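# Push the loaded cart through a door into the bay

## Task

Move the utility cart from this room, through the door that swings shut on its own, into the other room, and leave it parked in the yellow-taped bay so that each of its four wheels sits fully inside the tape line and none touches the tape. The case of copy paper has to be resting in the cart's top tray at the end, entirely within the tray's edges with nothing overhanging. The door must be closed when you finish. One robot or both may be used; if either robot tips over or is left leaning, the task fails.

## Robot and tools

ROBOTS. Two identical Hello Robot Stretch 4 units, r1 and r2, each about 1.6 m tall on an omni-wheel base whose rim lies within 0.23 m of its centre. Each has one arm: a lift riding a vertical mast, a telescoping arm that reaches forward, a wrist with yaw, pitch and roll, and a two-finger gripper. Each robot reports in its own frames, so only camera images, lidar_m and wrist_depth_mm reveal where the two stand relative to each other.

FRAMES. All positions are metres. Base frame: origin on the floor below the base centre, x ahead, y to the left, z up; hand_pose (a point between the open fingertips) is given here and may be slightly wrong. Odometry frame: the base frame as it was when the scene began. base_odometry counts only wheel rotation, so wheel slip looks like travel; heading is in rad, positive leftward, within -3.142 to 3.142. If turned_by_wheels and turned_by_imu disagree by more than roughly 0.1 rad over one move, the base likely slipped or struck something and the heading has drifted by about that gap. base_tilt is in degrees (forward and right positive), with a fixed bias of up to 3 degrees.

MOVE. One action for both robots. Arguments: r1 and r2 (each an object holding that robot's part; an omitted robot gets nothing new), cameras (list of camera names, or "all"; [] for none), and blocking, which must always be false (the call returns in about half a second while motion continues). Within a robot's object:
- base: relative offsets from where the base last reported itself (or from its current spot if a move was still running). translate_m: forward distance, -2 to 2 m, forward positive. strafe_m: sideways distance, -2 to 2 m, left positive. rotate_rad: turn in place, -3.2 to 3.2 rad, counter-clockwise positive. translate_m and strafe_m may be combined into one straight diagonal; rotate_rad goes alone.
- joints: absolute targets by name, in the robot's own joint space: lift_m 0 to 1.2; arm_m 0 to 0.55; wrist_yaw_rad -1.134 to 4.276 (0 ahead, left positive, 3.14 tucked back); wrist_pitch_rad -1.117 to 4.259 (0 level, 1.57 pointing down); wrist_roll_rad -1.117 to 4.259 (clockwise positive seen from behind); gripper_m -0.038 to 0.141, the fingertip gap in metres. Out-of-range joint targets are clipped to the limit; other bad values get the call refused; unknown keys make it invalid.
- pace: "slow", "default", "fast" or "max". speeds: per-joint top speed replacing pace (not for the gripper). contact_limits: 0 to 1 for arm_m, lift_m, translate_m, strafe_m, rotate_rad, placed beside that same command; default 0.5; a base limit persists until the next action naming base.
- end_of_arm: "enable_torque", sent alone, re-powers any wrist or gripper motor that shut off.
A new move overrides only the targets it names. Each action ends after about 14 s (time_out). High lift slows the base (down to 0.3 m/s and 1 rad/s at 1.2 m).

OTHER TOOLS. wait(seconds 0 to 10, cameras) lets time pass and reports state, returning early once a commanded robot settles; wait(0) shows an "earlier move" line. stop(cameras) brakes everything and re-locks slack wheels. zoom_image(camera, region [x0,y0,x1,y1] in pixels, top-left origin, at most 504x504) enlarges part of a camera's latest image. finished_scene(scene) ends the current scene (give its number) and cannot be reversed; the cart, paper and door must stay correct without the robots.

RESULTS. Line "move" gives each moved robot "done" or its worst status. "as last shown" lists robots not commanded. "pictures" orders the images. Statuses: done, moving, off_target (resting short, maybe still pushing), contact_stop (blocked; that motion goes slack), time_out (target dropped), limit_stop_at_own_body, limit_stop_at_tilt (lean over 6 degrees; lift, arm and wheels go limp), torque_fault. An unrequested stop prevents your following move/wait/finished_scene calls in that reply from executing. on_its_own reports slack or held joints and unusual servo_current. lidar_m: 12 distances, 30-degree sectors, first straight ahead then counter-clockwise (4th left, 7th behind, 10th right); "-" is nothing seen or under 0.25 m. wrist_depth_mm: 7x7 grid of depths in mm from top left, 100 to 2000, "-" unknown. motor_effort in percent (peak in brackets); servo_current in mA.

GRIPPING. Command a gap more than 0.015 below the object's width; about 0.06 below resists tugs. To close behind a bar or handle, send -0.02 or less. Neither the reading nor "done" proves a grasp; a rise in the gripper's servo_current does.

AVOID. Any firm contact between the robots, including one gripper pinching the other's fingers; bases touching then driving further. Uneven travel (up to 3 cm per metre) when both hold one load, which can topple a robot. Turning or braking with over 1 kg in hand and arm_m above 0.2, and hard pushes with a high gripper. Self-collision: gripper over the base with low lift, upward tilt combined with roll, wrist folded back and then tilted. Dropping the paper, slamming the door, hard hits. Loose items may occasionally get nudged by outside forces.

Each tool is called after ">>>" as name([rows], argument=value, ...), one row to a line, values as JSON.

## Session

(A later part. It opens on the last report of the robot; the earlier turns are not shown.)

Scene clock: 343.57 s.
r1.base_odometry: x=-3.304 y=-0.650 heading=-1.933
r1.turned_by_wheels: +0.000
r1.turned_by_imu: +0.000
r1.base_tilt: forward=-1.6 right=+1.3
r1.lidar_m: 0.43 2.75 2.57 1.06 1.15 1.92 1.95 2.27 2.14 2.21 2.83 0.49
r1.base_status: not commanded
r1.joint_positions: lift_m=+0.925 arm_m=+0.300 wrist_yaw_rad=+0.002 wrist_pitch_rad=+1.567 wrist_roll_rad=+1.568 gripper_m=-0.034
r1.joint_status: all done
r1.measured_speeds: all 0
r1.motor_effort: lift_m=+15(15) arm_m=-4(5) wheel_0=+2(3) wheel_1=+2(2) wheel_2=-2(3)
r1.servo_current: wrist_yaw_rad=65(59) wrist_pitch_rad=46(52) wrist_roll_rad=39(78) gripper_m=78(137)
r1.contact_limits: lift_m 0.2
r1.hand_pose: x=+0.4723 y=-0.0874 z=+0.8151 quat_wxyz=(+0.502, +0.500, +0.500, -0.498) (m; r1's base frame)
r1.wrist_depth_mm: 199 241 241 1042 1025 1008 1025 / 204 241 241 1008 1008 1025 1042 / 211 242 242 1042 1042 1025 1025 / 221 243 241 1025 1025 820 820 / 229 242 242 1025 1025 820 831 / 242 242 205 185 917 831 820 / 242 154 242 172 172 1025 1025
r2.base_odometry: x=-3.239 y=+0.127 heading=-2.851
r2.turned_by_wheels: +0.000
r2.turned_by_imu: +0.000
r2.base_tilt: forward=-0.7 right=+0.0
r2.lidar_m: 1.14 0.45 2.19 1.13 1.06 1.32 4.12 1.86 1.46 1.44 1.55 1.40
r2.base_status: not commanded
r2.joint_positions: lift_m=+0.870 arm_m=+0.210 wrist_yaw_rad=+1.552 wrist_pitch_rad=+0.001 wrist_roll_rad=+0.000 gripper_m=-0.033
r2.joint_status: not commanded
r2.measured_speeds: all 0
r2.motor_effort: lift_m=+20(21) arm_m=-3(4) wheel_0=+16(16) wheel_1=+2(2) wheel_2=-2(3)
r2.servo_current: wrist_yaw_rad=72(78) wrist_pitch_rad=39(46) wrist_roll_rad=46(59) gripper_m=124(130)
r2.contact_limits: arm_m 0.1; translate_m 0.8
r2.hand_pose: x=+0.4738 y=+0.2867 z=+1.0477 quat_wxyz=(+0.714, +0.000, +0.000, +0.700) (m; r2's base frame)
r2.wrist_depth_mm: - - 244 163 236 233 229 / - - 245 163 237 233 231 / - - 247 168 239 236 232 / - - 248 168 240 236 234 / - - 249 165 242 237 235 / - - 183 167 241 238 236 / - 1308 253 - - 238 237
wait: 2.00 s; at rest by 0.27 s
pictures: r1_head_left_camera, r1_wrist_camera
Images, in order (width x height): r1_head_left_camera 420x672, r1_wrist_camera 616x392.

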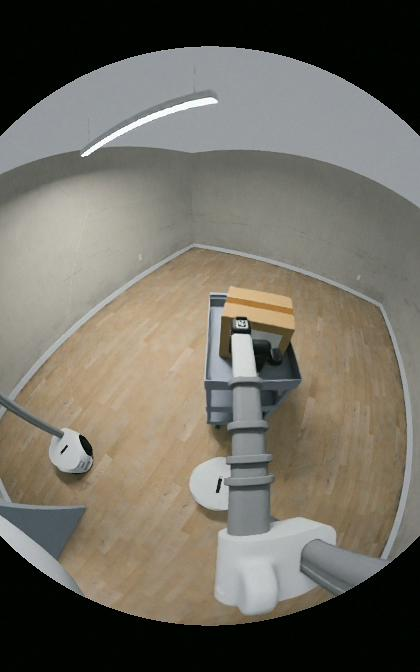

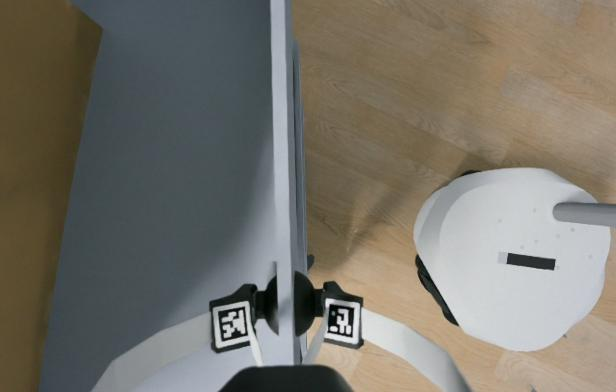

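>>> move(blocking=false, cameras=[], r1={"base":{"translate_m":-0.5,"strafe_m":0.18},"pace":"slow","contact_limits":{"translate_m":0.6}})

>>> wait(seconds=8, cameras=["r1_wrist_camera","r1_head_left_camera"])

Scene clock: 353.23 s.
move: r1 moving
r1.base_odometry: x=-3.295 y=-0.640 heading=-1.933
r1.turned_by_wheels: +0.000
r1.turned_by_imu: -0.001
r1.base_tilt: forward=-1.5 right=+1.3
r1.lidar_m: 0.45 2.76 2.54 1.06 1.18 1.92 1.94 2.31 2.16 2.20 2.80 0.51
r1.base_status: translate_m moving; strafe_m moving
r1.joint_positions: lift_m=+0.925 arm_m=+0.300 wrist_yaw_rad=+0.002 wrist_pitch_rad=+1.560 wrist_roll_rad=+1.568 gripper_m=-0.034
r1.joint_status: not commanded
r1.measured_speeds: translate_m=-0.049 strafe_m=+0.017 rotate_rad=-0.003 lift_m=+0.000 arm_m=+0.000 wrist_yaw_rad=+0.000 wrist_pitch_rad=-0.026 wrist_roll_rad=+0.001
r1.motor_effort: lift_m=+15(15) arm_m=-4(4) wheel_0=-8(8) wheel_1=-4(6) wheel_2=+8(9)
r1.servo_current: wrist_yaw_rad=59(59) wrist_pitch_rad=59(59) wrist_roll_rad=52(65) gripper_m=72(78)
r1.contact_limits: lift_m 0.2; translate_m 0.6
r1.hand_pose: x=+0.4741 y=-0.0874 z=+0.8151 quat_wxyz=(+0.504, +0.501, +0.499, -0.496) (m; r1's base frame)
r1.wrist_depth_mm: 203 245 244 1042 1025 1025 991 / 211 244 244 1025 1042 1008 1025 / 220 245 244 1042 1025 1025 1008 / 235 245 244 1025 1025 820 820 / 243 244 244 1025 1025 809 820 / 245 245 198 185 1008 809 820 / 246 154 243 176 151 1008 1008
r2: as last shown
r2.base_tilt: forward=-0.7 right=+0.1
r2.lidar_m: 1.17 0.48 2.17 1.11 1.08 1.29 4.13 1.87 1.45 1.43 1.50 1.37
r2.motor_effort: lift_m=+21(21) arm_m=-3(4) wheel_0=+16(16) wheel_1=+2(2) wheel_2=-2(3)
r2.servo_current: wrist_yaw_rad=65(85) wrist_pitch_rad=39(46) wrist_roll_rad=59(59) gripper_m=130(130)
r2.contact_limits: arm_m 0.1; translate_m 0.8
r2.wrist_depth_mm: - - 244 163 236 233 229 / - - 245 163 237 234 230 / - - 246 168 240 235 232 / - - 248 168 240 236 233 / - - 251 165 242 236 234 / - - 183 167 240 238 235 / - 1308 253 - - 238 237
pictures: none
No camera images: "cameras" was empty.

Scene clock: 359.27 s.
earlier move: r1 done
r1.base_odometry: x=-2.958 y=-0.246 heading=-1.933
r1.turned_by_wheels: +0.000
r1.turned_by_imu: -0.001
r1.base_tilt: forward=-1.6 right=+1.3
r1.lidar_m: 0.47 2.80 0.98 0.87 1.03 1.41 1.38 1.87 2.12 2.14 2.78 0.46
r1.base_status: done
r1.joint_positions: lift_m=+0.925 arm_m=+0.300 wrist_yaw_rad=+0.002 wrist_pitch_rad=+1.564 wrist_roll_rad=+1.570 gripper_m=-0.034
r1.joint_status: not commanded
r1.measured_speeds: all 0
r1.motor_effort: lift_m=+15(15) arm_m=-4(4) wheel_0=-5(12) wheel_1=-3(7) wheel_2=+2(13)
r1.servo_current: wrist_yaw_rad=59(72) wrist_pitch_rad=46(111) wrist_roll_rad=59(72) gripper_m=65(78)
r1.contact_limits: lift_m 0.2; translate_m 0.6
r1.hand_pose: x=+0.4730 y=-0.0874 z=+0.8151 quat_wxyz=(+0.502, +0.501, +0.499, -0.498) (m; r1's base frame)
r1.wrist_depth_mm: 164 218 244 243 1025 1025 1042 / 178 242 244 243 1025 1025 1025 / 195 245 243 243 1042 1042 1025 / 217 245 244 244 1008 809 831 / 245 246 244 243 1025 809 820 / 245 245 187 195 931 820 809 / 244 157 244 175 1025 132 1025
r2.base_odometry: x=-3.239 y=+0.127 heading=-2.851
r2.turned_by_wheels: +0.000
r2.turned_by_imu: +0.001
r2.base_tilt: forward=-0.7 right=+0.0
r2.lidar_m: 1.16 0.49 2.21 1.01 1.03 1.36 4.15 1.89 1.46 1.43 1.53 1.38
r2.base_status: not commanded
r2.joint_positions: lift_m=+0.870 arm_m=+0.210 wrist_yaw_rad=+1.552 wrist_pitch_rad=+0.001 wrist_roll_rad=+0.000 gripper_m=-0.033
r2.joint_status: not commanded
r2.measured_speeds: all 0
r2.motor_effort: lift_m=+21(21) arm_m=-3(4) wheel_0=+15(16) wheel_1=+2(2) wheel_2=-2(3)
r2.servo_current: wrist_yaw_rad=78(85) wrist_pitch_rad=39(46) wrist_roll_rad=46(72) gripper_m=124(130)
r2.contact_limits: arm_m 0.1; translate_m 0.8
r2.hand_pose: x=+0.4738 y=+0.2867 z=+1.0477 quat_wxyz=(+0.714, +0.000, +0.000, +0.700) (m; r2's base frame)
r2.wrist_depth_mm: - - 243 163 236 233 229 / - - 244 163 238 234 230 / - - 247 168 238 236 231 / - - 249 168 241 235 234 / 1160 - 249 165 241 238 234 / - - 183 166 240 238 236 / - - 252 - - 238 237
wait: 6.03 of 8 s (r1 has come to rest)
pictures: r1_head_left_camera, r1_wrist_camera
Images, in order (width x height): r1_head_left_camera 420x672, r1_wrist_camera 616x392.

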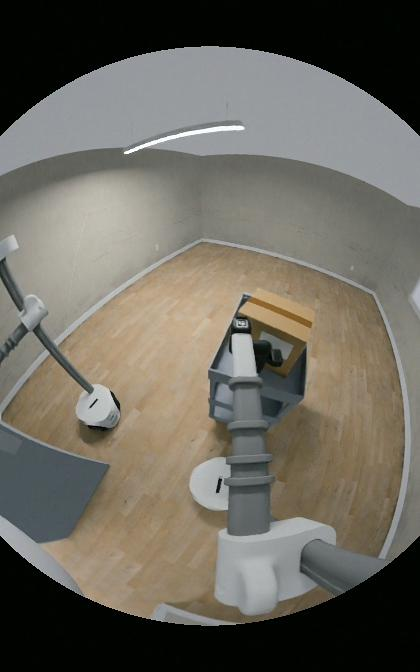

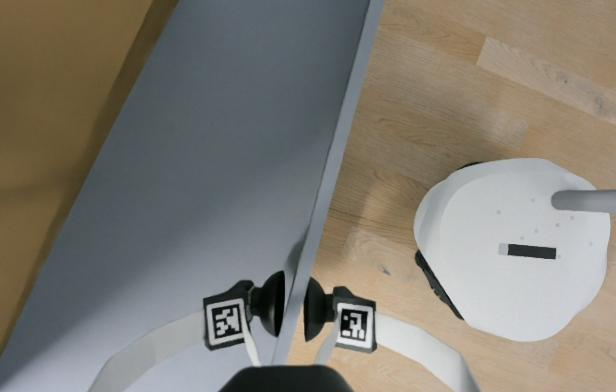

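>>> move(blocking=false, cameras=[], r1={"base":{"translate_m":-0.5,"strafe_m":0.21},"pace":"slow","contact_limits":{"translate_m":0.6}})

>>> wait(seconds=8, cameras=["r1_wrist_camera","r1_head_left_camera","r1_head_right_camera"])

Scene clock: 366.17 s.
move: r1 moving
r1.base_odometry: x=-2.949 y=-0.236 heading=-1.934
r1.turned_by_wheels: -0.001
r1.turned_by_imu: -0.001
r1.base_tilt: forward=-1.6 right=+1.3
r1.lidar_m: 0.46 2.82 0.98 0.87 1.03 1.40 1.41 1.86 2.09 2.15 2.75 0.46
r1.base_status: translate_m moving; strafe_m moving
r1.joint_positions: lift_m=+0.925 arm_m=+0.300 wrist_yaw_rad=+0.002 wrist_pitch_rad=+1.564 wrist_roll_rad=+1.570 gripper_m=-0.034
r1.joint_status: not commanded
r1.measured_speeds: translate_m=-0.048 strafe_m=+0.019 rotate_rad=-0.001 lift_m=+0.000 arm_m=+0.000 wrist_yaw_rad=+0.000 wrist_pitch_rad=-0.015 wrist_roll_rad=+0.001
r1.motor_effort: lift_m=+15(15) arm_m=-4(4) wheel_0=-12(12) wheel_1=-6(6) wheel_2=+5(7)
r1.servo_current: wrist_yaw_rad=72(72) wrist_pitch_rad=52(52) wrist_roll_rad=46(59) gripper_m=65(72)
r1.contact_limits: lift_m 0.2; translate_m 0.6
r1.hand_pose: x=+0.4732 y=-0.0874 z=+0.8151 quat_wxyz=(+0.503, +0.501, +0.499, -0.497) (m; r1's base frame)
r1.wrist_depth_mm: 168 222 245 245 1008 1025 1008 / 182 246 245 246 1025 1025 1025 / 206 247 245 244 1042 1008 1008 / 228 245 246 244 1025 820 809 / 245 246 244 244 1025 809 798 / 245 246 183 186 1042 820 820 / 245 150 245 180 174 820 1025
r2: as last shown
r2.turned_by_imu: +0.000
r2.lidar_m: 1.14 0.48 2.18 0.98 1.00 1.33 4.12 1.86 1.45 1.43 1.55 1.38
r2.motor_effort: lift_m=+21(21) arm_m=-3(4) wheel_0=+16(16) wheel_1=+2(2) wheel_2=-2(3)
r2.servo_current: wrist_yaw_rad=72(78) wrist_pitch_rad=39(39) wrist_roll_rad=39(52) gripper_m=124(130)
r2.contact_limits: arm_m 0.1; translate_m 0.8
r2.wrist_depth_mm: - - 244 163 236 234 229 / - - 245 163 237 235 231 / - - 247 168 239 236 232 / 1205 - 248 168 239 236 234 / 1160 - 250 165 242 237 235 / - - 183 166 239 239 236 / - - 252 - - 238 237
pictures: none
No camera images: "cameras" was empty.

Scene clock: 372.30 s.
earlier move: r1 done
r1.base_odometry: x=-2.585 y=+0.147 heading=-1.934
r1.turned_by_wheels: +0.000
r1.turned_by_imu: -0.003
r1.base_tilt: forward=-1.6 right=+1.3
r1.lidar_m: 0.46 1.10 0.81 0.82 1.00 3.78 0.88 1.10 2.08 2.12 2.72 0.36
r1.base_status: done
r1.joint_positions: lift_m=+0.925 arm_m=+0.300 wrist_yaw_rad=+0.000 wrist_pitch_rad=+1.568 wrist_roll_rad=+1.571 gripper_m=-0.034
r1.joint_status: not commanded
r1.measured_speeds: all 0
r1.motor_effort: lift_m=+15(15) arm_m=-4(4) wheel_0=-9(17) wheel_1=-3(9) wheel_2=+0(8)
r1.servo_current: wrist_yaw_rad=46(72) wrist_pitch_rad=39(65) wrist_roll_rad=46(65) gripper_m=65(78)
r1.contact_limits: lift_m 0.2; translate_m 0.6
r1.hand_pose: x=+0.4718 y=-0.0874 z=+0.8151 quat_wxyz=(+0.501, +0.501, +0.499, -0.499) (m; r1's base frame)
r1.wrist_depth_mm: 145 180 229 243 244 243 1042 / 166 216 244 243 244 206 1008 / 202 243 244 243 244 1025 1042 / 244 243 243 243 231 809 820 / 244 243 243 243 904 809 820 / 243 243 180 204 185 820 842 / 244 151 242 173 180 143 1025
r2.base_odometry: x=-3.239 y=+0.127 heading=-2.851
r2.turned_by_wheels: +0.000
r2.turned_by_imu: +0.001
r2.base_tilt: forward=-0.7 right=+0.1
r2.lidar_m: 1.17 0.46 1.05 0.91 1.14 4.55 4.11 1.87 1.47 1.43 1.56 1.40
r2.base_status: not commanded
r2.joint_positions: lift_m=+0.870 arm_m=+0.210 wrist_yaw_rad=+1.552 wrist_pitch_rad=+0.001 wrist_roll_rad=+0.000 gripper_m=-0.033
r2.joint_status: not commanded
r2.measured_speeds: all 0
r2.motor_effort: lift_m=+21(21) arm_m=-4(4) wheel_0=+16(16) wheel_1=+2(2) wheel_2=-2(3)
r2.servo_current: wrist_yaw_rad=59(85) wrist_pitch_rad=46(52) wrist_roll_rad=59(65) gripper_m=124(130)
r2.contact_limits: arm_m 0.1; translate_m 0.8
r2.hand_pose: x=+0.4738 y=+0.2867 z=+1.0477 quat_wxyz=(+0.714, +0.000, +0.000, +0.700) (m; r2's base frame)
r2.wrist_depth_mm: - - 245 163 236 233 229 / - - 247 163 236 233 231 / - - 247 168 238 235 231 / - - 247 168 240 236 234 / - 1060 250 165 243 238 234 / - 917 183 166 241 238 235 / - - 253 - - 239 237
wait: 6.13 of 8 s (r1 has come to rest)
pictures: r1_head_left_camera, r1_head_right_camera, r1_wrist_camera
Images, in order (width x height): r1_head_left_camera 420x672, r1_head_right_camera 420x672, r1_wrist_camera 616x392.

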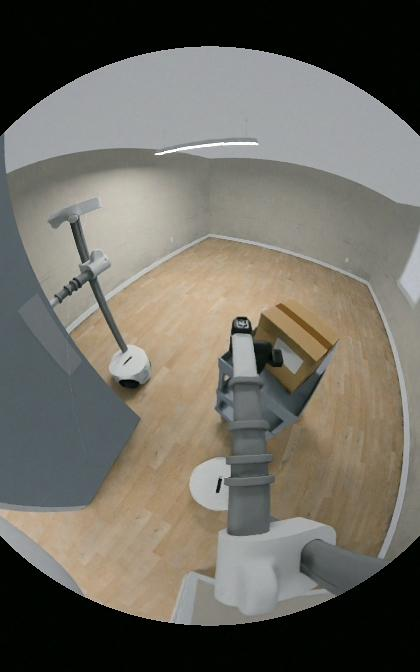

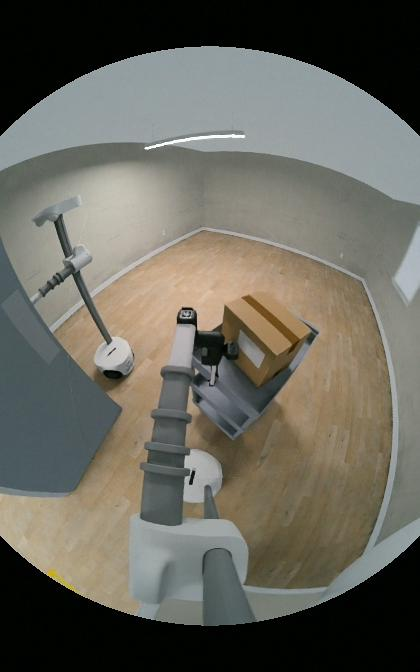

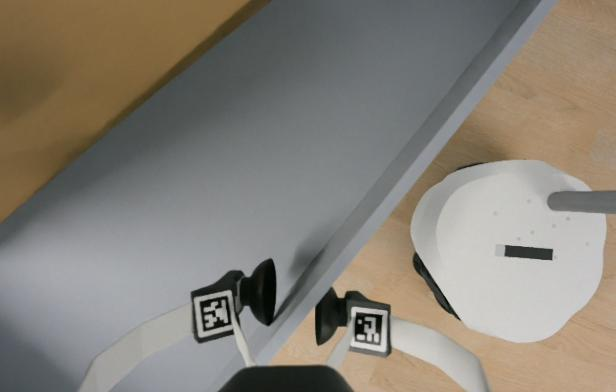

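>>> move(blocking=false, cameras=[], r1={"joints":{"wrist_roll_rad":2.17},"speeds":{"wrist_roll_rad":0.4}})

>>> wait(seconds=3, cameras=["r1_wrist_camera"])

>>> move(blocking=false, cameras=[], r1={"base":{"translate_m":-0.43,"strafe_m":0.26},"pace":"slow","contact_limits":{"translate_m":0.6}})

>>> wait(seconds=8, cameras=["r1_wrist_camera","r1_head_left_camera","r1_head_right_camera"])

Scene clock: 390.77 s.
move: r1 moving
r1.base_odometry: x=-2.585 y=+0.147 heading=-1.934
r1.turned_by_wheels: +0.000
r1.turned_by_imu: +0.000
r1.base_tilt: forward=-1.6 right=+1.3
r1.lidar_m: 0.45 1.10 0.79 0.79 1.00 3.77 0.87 1.12 2.08 2.12 2.75 0.38
r1.base_status: not commanded
r1.joint_positions: lift_m=+0.925 arm_m=+0.300 wrist_yaw_rad=+0.000 wrist_pitch_rad=+1.568 wrist_roll_rad=+1.739 gripper_m=-0.034
r1.joint_status: wrist_roll_rad moving
r1.measured_speeds: translate_m=+0.000 strafe_m=+0.000 rotate_rad=+0.000 lift_m=+0.000 arm_m=+0.000 wrist_yaw_rad=+0.000 wrist_pitch_rad=+0.000 wrist_roll_rad=+0.399
r1.motor_effort: lift_m=+15(15) arm_m=-4(4) wheel_0=-10(10) wheel_1=-3(4) wheel_2=+0(0)
r1.servo_current: wrist_yaw_rad=52(65) wrist_pitch_rad=46(46) wrist_roll_rad=52(85) gripper_m=72(72)
r1.contact_limits: lift_m 0.2; translate_m 0.6
r1.hand_pose: x=+0.4718 y=-0.0874 z=+0.8151 quat_wxyz=(+0.457, +0.541, +0.456, -0.539) (m; r1's base frame)
r1.wrist_depth_mm: 148 191 243 243 243 1042 1025 / 167 222 244 243 244 1025 1025 / 199 243 243 244 243 831 842 / 238 244 243 244 831 820 820 / 243 244 244 243 1025 820 820 / 243 243 183 194 182 1042 1042 / 244 155 242 147 180 139 1025
r2: as last shown
r2.turned_by_imu: +0.000
r2.base_tilt: forward=-0.7 right=+0.0
r2.lidar_m: 1.15 0.47 1.05 0.89 1.12 4.55 4.11 1.87 1.46 1.43 1.57 1.37
r2.motor_effort: lift_m=+21(21) arm_m=-4(4) wheel_0=+16(16) wheel_1=+2(2) wheel_2=-3(3)
r2.servo_current: wrist_yaw_rad=59(78) wrist_pitch_rad=33(46) wrist_roll_rad=59(65) gripper_m=130(130)
r2.contact_limits: arm_m 0.1; translate_m 0.8
r2.wrist_depth_mm: - - 244 163 236 233 229 / - - 246 163 237 234 231 / - - 247 168 238 235 232 / - - 248 169 240 236 233 / - 1078 250 165 242 238 234 / - 904 183 167 240 238 236 / - - 252 - - 238 237
pictures: none
No camera images: "cameras" was empty.

Scene clock: 392.20 s.
earlier move: r1 done
r1.base_odometry: x=-2.585 y=+0.147 heading=-1.934
r1.turned_by_wheels: +0.000
r1.turned_by_imu: +0.000
r1.base_tilt: forward=-1.6 right=+1.3
r1.lidar_m: 0.46 1.10 0.80 0.81 1.01 3.77 0.85 1.13 2.10 2.13 2.75 0.38
r1.base_status: not commanded
r1.joint_positions: lift_m=+0.925 arm_m=+0.300 wrist_yaw_rad=+0.000 wrist_pitch_rad=+1.568 wrist_roll_rad=+2.169 gripper_m=-0.034
r1.joint_status: all done
r1.measured_speeds: all 0
r1.motor_effort: lift_m=+15(15) arm_m=-4(4) wheel_0=-9(10) wheel_1=-2(4) wheel_2=+0(0)
r1.servo_current: wrist_yaw_rad=46(65) wrist_pitch_rad=39(46) wrist_roll_rad=39(85) gripper_m=65(78)
r1.contact_limits: lift_m 0.2; translate_m 0.6
r1.hand_pose: x=+0.4718 y=-0.0874 z=+0.8151 quat_wxyz=(+0.331, +0.626, +0.330, -0.624) (m; r1's base frame)
r1.wrist_depth_mm: 182 244 245 244 1042 1042 691 / 193 244 244 245 1025 831 820 / 205 245 245 244 976 820 809 / 220 243 244 245 1008 820 1025 / 235 245 243 244 1025 1042 1042 / 244 244 187 187 181 1025 1025 / 244 155 243 180 1025 1042 1025
r2.base_odometry: x=-3.239 y=+0.127 heading=-2.851
r2.turned_by_wheels: +0.000
r2.turned_by_imu: +0.000
r2.base_tilt: forward=-0.7 right=+0.1
r2.lidar_m: 1.15 0.47 1.08 0.94 1.09 4.53 4.14 1.86 1.47 1.44 1.53 1.39
r2.base_status: not commanded
r2.joint_positions: lift_m=+0.870 arm_m=+0.210 wrist_yaw_rad=+1.552 wrist_pitch_rad=+0.001 wrist_roll_rad=+0.000 gripper_m=-0.033
r2.joint_status: not commanded
r2.measured_speeds: all 0
r2.motor_effort: lift_m=+20(21) arm_m=-4(4) wheel_0=+16(16) wheel_1=+2(2) wheel_2=-2(3)
r2.servo_current: wrist_yaw_rad=72(85) wrist_pitch_rad=39(46) wrist_roll_rad=39(65) gripper_m=124(130)
r2.contact_limits: arm_m 0.1; translate_m 0.8
r2.hand_pose: x=+0.4738 y=+0.2867 z=+1.0477 quat_wxyz=(+0.714, +0.000, +0.000, +0.700) (m; r2's base frame)
r2.wrist_depth_mm: - - 244 163 236 233 229 / - - 245 163 236 234 231 / - - 246 168 239 235 231 / - - 248 168 239 236 233 / - 1060 250 165 241 236 235 / - 904 183 166 241 239 235 / - - 253 - - 239 236
wait: 1.43 of 3 s (r1 has come to rest)
pictures: r1_wrist_camera
Images, in order (width x height): r1_wrist_camera 616x392.

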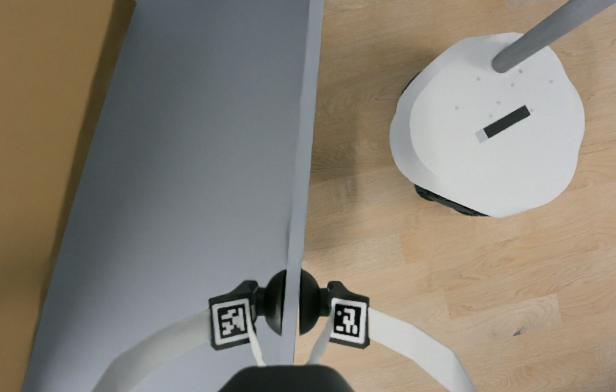

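Scene clock: 392.70 s.
move: r1 moving
r1.base_odometry: x=-2.573 y=+0.156 heading=-1.935
r1.turned_by_wheels: -0.001
r1.turned_by_imu: -0.001
r1.base_tilt: forward=-1.6 right=+1.3
r1.lidar_m: 0.46 1.10 0.79 0.81 1.01 3.76 0.86 1.13 2.07 2.12 2.75 0.37
r1.base_status: translate_m moving; strafe_m moving
r1.joint_positions: lift_m=+0.925 arm_m=+0.300 wrist_yaw_rad=+0.000 wrist_pitch_rad=+1.567 wrist_roll_rad=+2.169 gripper_m=-0.034
r1.joint_status: not commanded
r1.measured_speeds: translate_m=-0.047 strafe_m=+0.028 rotate_rad=-0.002 lift_m=+0.000 arm_m=+0.000 wrist_yaw_rad=+0.000 wrist_pitch_rad=-0.021 wrist_roll_rad=+0.002
r1.motor_effort: lift_m=+15(15) arm_m=-4(4) wheel_0=-14(14) wheel_1=+2(3) wheel_2=+2(4)
r1.servo_current: wrist_yaw_rad=46(65) wrist_pitch_rad=39(52) wrist_roll_rad=39(72) gripper_m=65(72)
r1.contact_limits: lift_m 0.2; translate_m 0.6
r1.hand_pose: x=+0.4720 y=-0.0874 z=+0.8151 quat_wxyz=(+0.331, +0.626, +0.330, -0.624) (m; r1's base frame)
r1.wrist_depth_mm: 184 245 245 243 1025 1008 699 / 198 245 245 243 1025 820 809 / 210 244 245 244 1008 820 820 / 233 245 244 244 1025 820 820 / 245 244 244 1042 1060 1042 1025 / 244 245 198 188 1025 1025 1042 / 244 154 244 178 162 1008 1025
r2: as last shown
r2.lidar_m: 1.17 0.49 1.05 0.92 1.12 4.56 4.12 1.87 1.47 1.44 1.56 1.39
r2.motor_effort: lift_m=+21(21) arm_m=-3(4) wheel_0=+16(16) wheel_1=+2(2) wheel_2=-2(3)
r2.servo_current: wrist_yaw_rad=65(78) wrist_pitch_rad=33(46) wrist_roll_rad=52(59) gripper_m=117(130)
r2.contact_limits: arm_m 0.1; translate_m 0.8
r2.wrist_depth_mm: - - 244 163 236 234 229 / - - 244 163 236 234 231 / - - 248 168 239 235 232 / - - 248 168 239 236 232 / - 1078 250 165 242 237 235 / - 891 183 166 242 238 236 / - - 253 - - 238 237
pictures: none
No camera images: "cameras" was empty.

Scene clock: 398.37 s.
earlier move: r1 done
r1.base_odometry: x=-2.188 y=+0.456 heading=-1.935
r1.turned_by_wheels: +0.000
r1.turned_by_imu: -0.004
r1.base_tilt: forward=-1.6 right=+1.3
r1.lidar_m: 0.41 0.80 0.70 0.72 3.42 3.29 0.45 0.45 1.11 2.18 0.28 0.32
r1.base_status: done
r1.joint_positions: lift_m=+0.925 arm_m=+0.300 wrist_yaw_rad=+0.000 wrist_pitch_rad=+1.572 wrist_roll_rad=+2.170 gripper_m=-0.034
r1.joint_status: not commanded
r1.measured_speeds: all 0
r1.motor_effort: lift_m=+15(15) arm_m=+0(4) wheel_0=-6(20) wheel_1=+2(4) wheel_2=-3(5)
r1.servo_current: wrist_yaw_rad=33(72) wrist_pitch_rad=39(59) wrist_roll_rad=52(72) gripper_m=72(78)
r1.contact_limits: lift_m 0.2; translate_m 0.6
r1.hand_pose: x=+0.4704 y=-0.0874 z=+0.8151 quat_wxyz=(+0.330, +0.625, +0.330, -0.626) (m; r1's base frame)
r1.wrist_depth_mm: 166 217 243 246 244 1042 640 / 181 242 245 244 246 820 1060 / 204 242 243 244 820 831 842 / 237 242 242 243 1042 831 1042 / 241 242 242 242 1025 1042 1025 / 240 241 183 196 183 1042 1025 / 239 152 241 172 1008 136 1042
r2.base_odometry: x=-3.239 y=+0.127 heading=-2.851
r2.turned_by_wheels: +0.000
r2.turned_by_imu: +0.001
r2.base_tilt: forward=-0.7 right=+0.0
r2.lidar_m: 1.14 0.47 1.03 1.13 3.59 4.56 4.14 1.87 1.47 1.43 1.56 1.39
r2.base_status: not commanded
r2.joint_positions: lift_m=+0.870 arm_m=+0.210 wrist_yaw_rad=+1.552 wrist_pitch_rad=+0.001 wrist_roll_rad=+0.000 gripper_m=-0.033
r2.joint_status: not commanded
r2.measured_speeds: all 0
r2.motor_effort: lift_m=+21(21) arm_m=-4(4) wheel_0=+15(16) wheel_1=+2(2) wheel_2=-2(3)
r2.servo_current: wrist_yaw_rad=85(85) wrist_pitch_rad=39(46) wrist_roll_rad=46(59) gripper_m=117(130)
r2.contact_limits: arm_m 0.1; translate_m 0.8
r2.hand_pose: x=+0.4738 y=+0.2867 z=+1.0477 quat_wxyz=(+0.714, +0.000, +0.000, +0.700) (m; r2's base frame)
r2.wrist_depth_mm: - - 244 163 236 232 229 / - - 245 163 238 234 230 / - - 248 169 240 236 233 / - - 249 168 240 236 233 / - - 249 165 242 237 235 / - - 183 167 240 237 236 / - - 252 - - 238 237
wait: 5.67 of 8 s (r1 has come to rest)
pictures: r1_head_left_camera, r1_head_right_camera, r1_wrist_camera
Images, in order (width x height): r1_head_left_camera 420x672, r1_head_right_camera 420x672, r1_wrist_camera 616x392.

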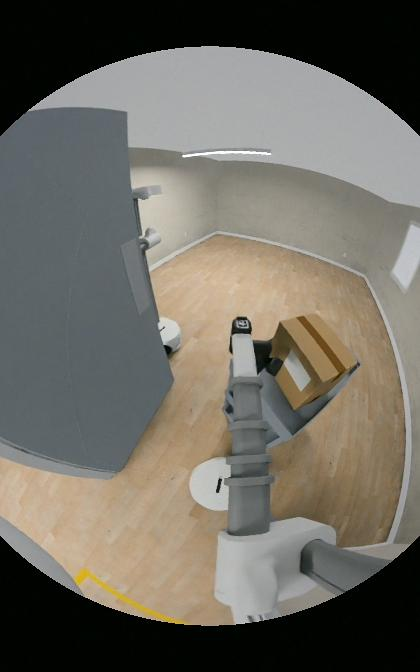

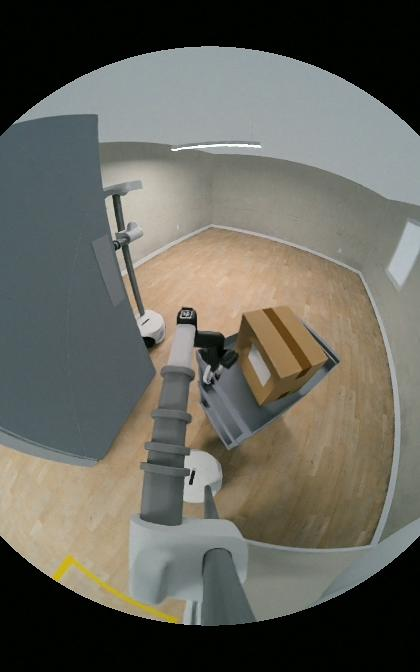

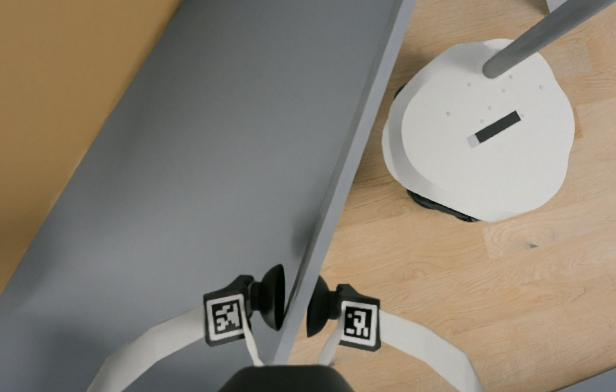

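>>> move(blocking=false, cameras=[], r1={"base":{"rotate_rad":-0.28},"pace":"slow","contact_limits":{"rotate_rad":0.6}})

>>> wait(seconds=3, cameras=["r1_wrist_camera","r1_head_right_camera"])

Scene clock: 408.67 s.
move: r1 moving
r1.base_odometry: x=-2.188 y=+0.456 heading=-2.058
r1.turned_by_wheels: -0.123
r1.turned_by_imu: -0.123
r1.base_tilt: forward=-1.6 right=+1.2
r1.lidar_m: 0.39 0.86 0.70 0.70 0.87 3.29 0.46 0.42 0.82 2.14 0.39 0.29
r1.base_status: rotate_rad moving
r1.joint_positions: lift_m=+0.925 arm_m=+0.300 wrist_yaw_rad=-0.001 wrist_pitch_rad=+1.575 wrist_roll_rad=+2.170 gripper_m=-0.034
r1.joint_status: not commanded
r1.measured_speeds: translate_m=-0.001 strafe_m=+0.001 rotate_rad=-0.492 lift_m=+0.000 arm_m=-0.001 wrist_yaw_rad=-0.018 wrist_pitch_rad=+0.047 wrist_roll_rad=+0.002
r1.motor_effort: lift_m=+15(15) arm_m=+5(5) wheel_0=+21(21) wheel_1=+8(9) wheel_2=+12(12)
r1.servo_current: wrist_yaw_rad=33(65) wrist_pitch_rad=46(46) wrist_roll_rad=46(65) gripper_m=65(72)
r1.contact_limits: lift_m 0.2; rotate_rad 0.6
r1.hand_pose: x=+0.4694 y=-0.0874 z=+0.8151 quat_wxyz=(+0.329, +0.624, +0.330, -0.627) (m; r1's base frame)
r1.wrist_depth_mm: 146 200 238 240 243 842 1078 / 156 226 239 241 230 831 1042 / 175 237 240 241 226 820 1060 / 200 237 239 240 820 831 1078 / 221 237 239 241 1060 1060 1078 / 236 237 239 195 181 1042 1060 / 236 236 178 174 178 149 1042
r2: as last shown
r2.turned_by_imu: +0.000
r2.base_tilt: forward=-0.7 right=+0.1
r2.lidar_m: 1.19 0.46 1.04 1.12 3.59 4.55 4.12 1.87 1.46 1.43 1.56 1.38
r2.motor_effort: lift_m=+20(21) arm_m=-4(4) wheel_0=+15(16) wheel_1=+2(2) wheel_2=-2(3)
r2.servo_current: wrist_yaw_rad=78(78) wrist_pitch_rad=39(46) wrist_roll_rad=39(59) gripper_m=124(130)
r2.contact_limits: arm_m 0.1; translate_m 0.8
r2.wrist_depth_mm: - - 244 163 236 233 229 / - - 244 163 237 234 231 / - - 247 168 239 235 233 / - - 247 168 240 236 233 / - - 250 165 241 237 234 / - - 184 166 240 238 236 / - - 253 - - 238 237
pictures: none
No camera images: "cameras" was empty.

Scene clock: 409.63 s.
earlier move: r1 done
r1.base_odometry: x=-2.188 y=+0.456 heading=-2.215
r1.turned_by_wheels: -0.157
r1.turned_by_imu: -0.157
r1.base_tilt: forward=-1.6 right=+1.3
r1.lidar_m: 0.46 0.98 0.74 0.71 0.77 3.32 3.28 0.43 0.63 2.14 0.45 0.40
r1.base_status: done
r1.joint_positions: lift_m=+0.925 arm_m=+0.300 wrist_yaw_rad=-0.003 wrist_pitch_rad=+1.573 wrist_roll_rad=+2.170 gripper_m=-0.034
r1.joint_status: not commanded
r1.measured_speeds: translate_m=+0.000 strafe_m=+0.000 rotate_rad=+0.000 lift_m=+0.000 arm_m=+0.000 wrist_yaw_rad=+0.000 wrist_pitch_rad=-0.002 wrist_roll_rad=+0.000
r1.motor_effort: lift_m=+15(15) arm_m=+5(7) wheel_0=-1(22) wheel_1=+0(9) wheel_2=-3(12)
r1.servo_current: wrist_yaw_rad=52(72) wrist_pitch_rad=46(65) wrist_roll_rad=46(65) gripper_m=72(72)
r1.contact_limits: lift_m 0.2; rotate_rad 0.6
r1.hand_pose: x=+0.4701 y=-0.0874 z=+0.8151 quat_wxyz=(+0.329, +0.625, +0.329, -0.626) (m; r1's base frame)
r1.wrist_depth_mm: 198 244 243 1042 1042 1025 654 / 211 242 244 1042 1042 820 842 / 213 241 244 1025 891 842 831 / 231 241 243 1042 1042 831 1042 / 238 242 242 243 1042 1042 1008 / 240 242 186 196 1042 1025 1042 / 241 154 242 173 1042 1025 1042
r2.base_odometry: x=-3.239 y=+0.127 heading=-2.851
r2.turned_by_wheels: +0.000
r2.turned_by_imu: +0.000
r2.base_tilt: forward=-0.7 right=+0.0
r2.lidar_m: 1.17 0.48 1.11 1.16 3.56 4.54 4.12 1.86 1.45 1.41 1.56 1.38
r2.base_status: not commanded
r2.joint_positions: lift_m=+0.870 arm_m=+0.210 wrist_yaw_rad=+1.552 wrist_pitch_rad=+0.001 wrist_roll_rad=+0.000 gripper_m=-0.033
r2.joint_status: not commanded
r2.measured_speeds: all 0
r2.motor_effort: lift_m=+21(21) arm_m=-3(4) wheel_0=+15(16) wheel_1=+2(2) wheel_2=-2(3)
r2.servo_current: wrist_yaw_rad=72(85) wrist_pitch_rad=39(52) wrist_roll_rad=46(59) gripper_m=124(130)
r2.contact_limits: arm_m 0.1; translate_m 0.8
r2.hand_pose: x=+0.4738 y=+0.2867 z=+1.0477 quat_wxyz=(+0.714, +0.000, +0.000, +0.700) (m; r2's base frame)
r2.wrist_depth_mm: - - 244 163 236 233 229 / - - 245 163 237 234 230 / - - 247 168 238 236 232 / - - 249 168 239 236 233 / - - 250 164 243 238 235 / - - 183 166 241 238 236 / - - 252 - - 239 237
wait: 0.97 of 3 s (r1 has come to rest)
pictures: r1_head_right_camera, r1_wrist_camera
Images, in order (width x height): r1_head_right_camera 420x672, r1_wrist_camera 616x392.

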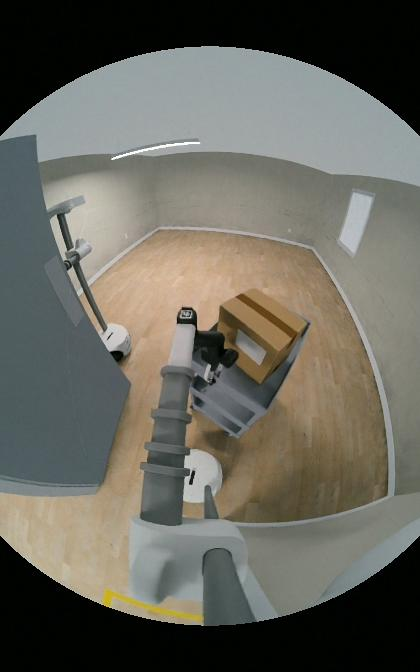

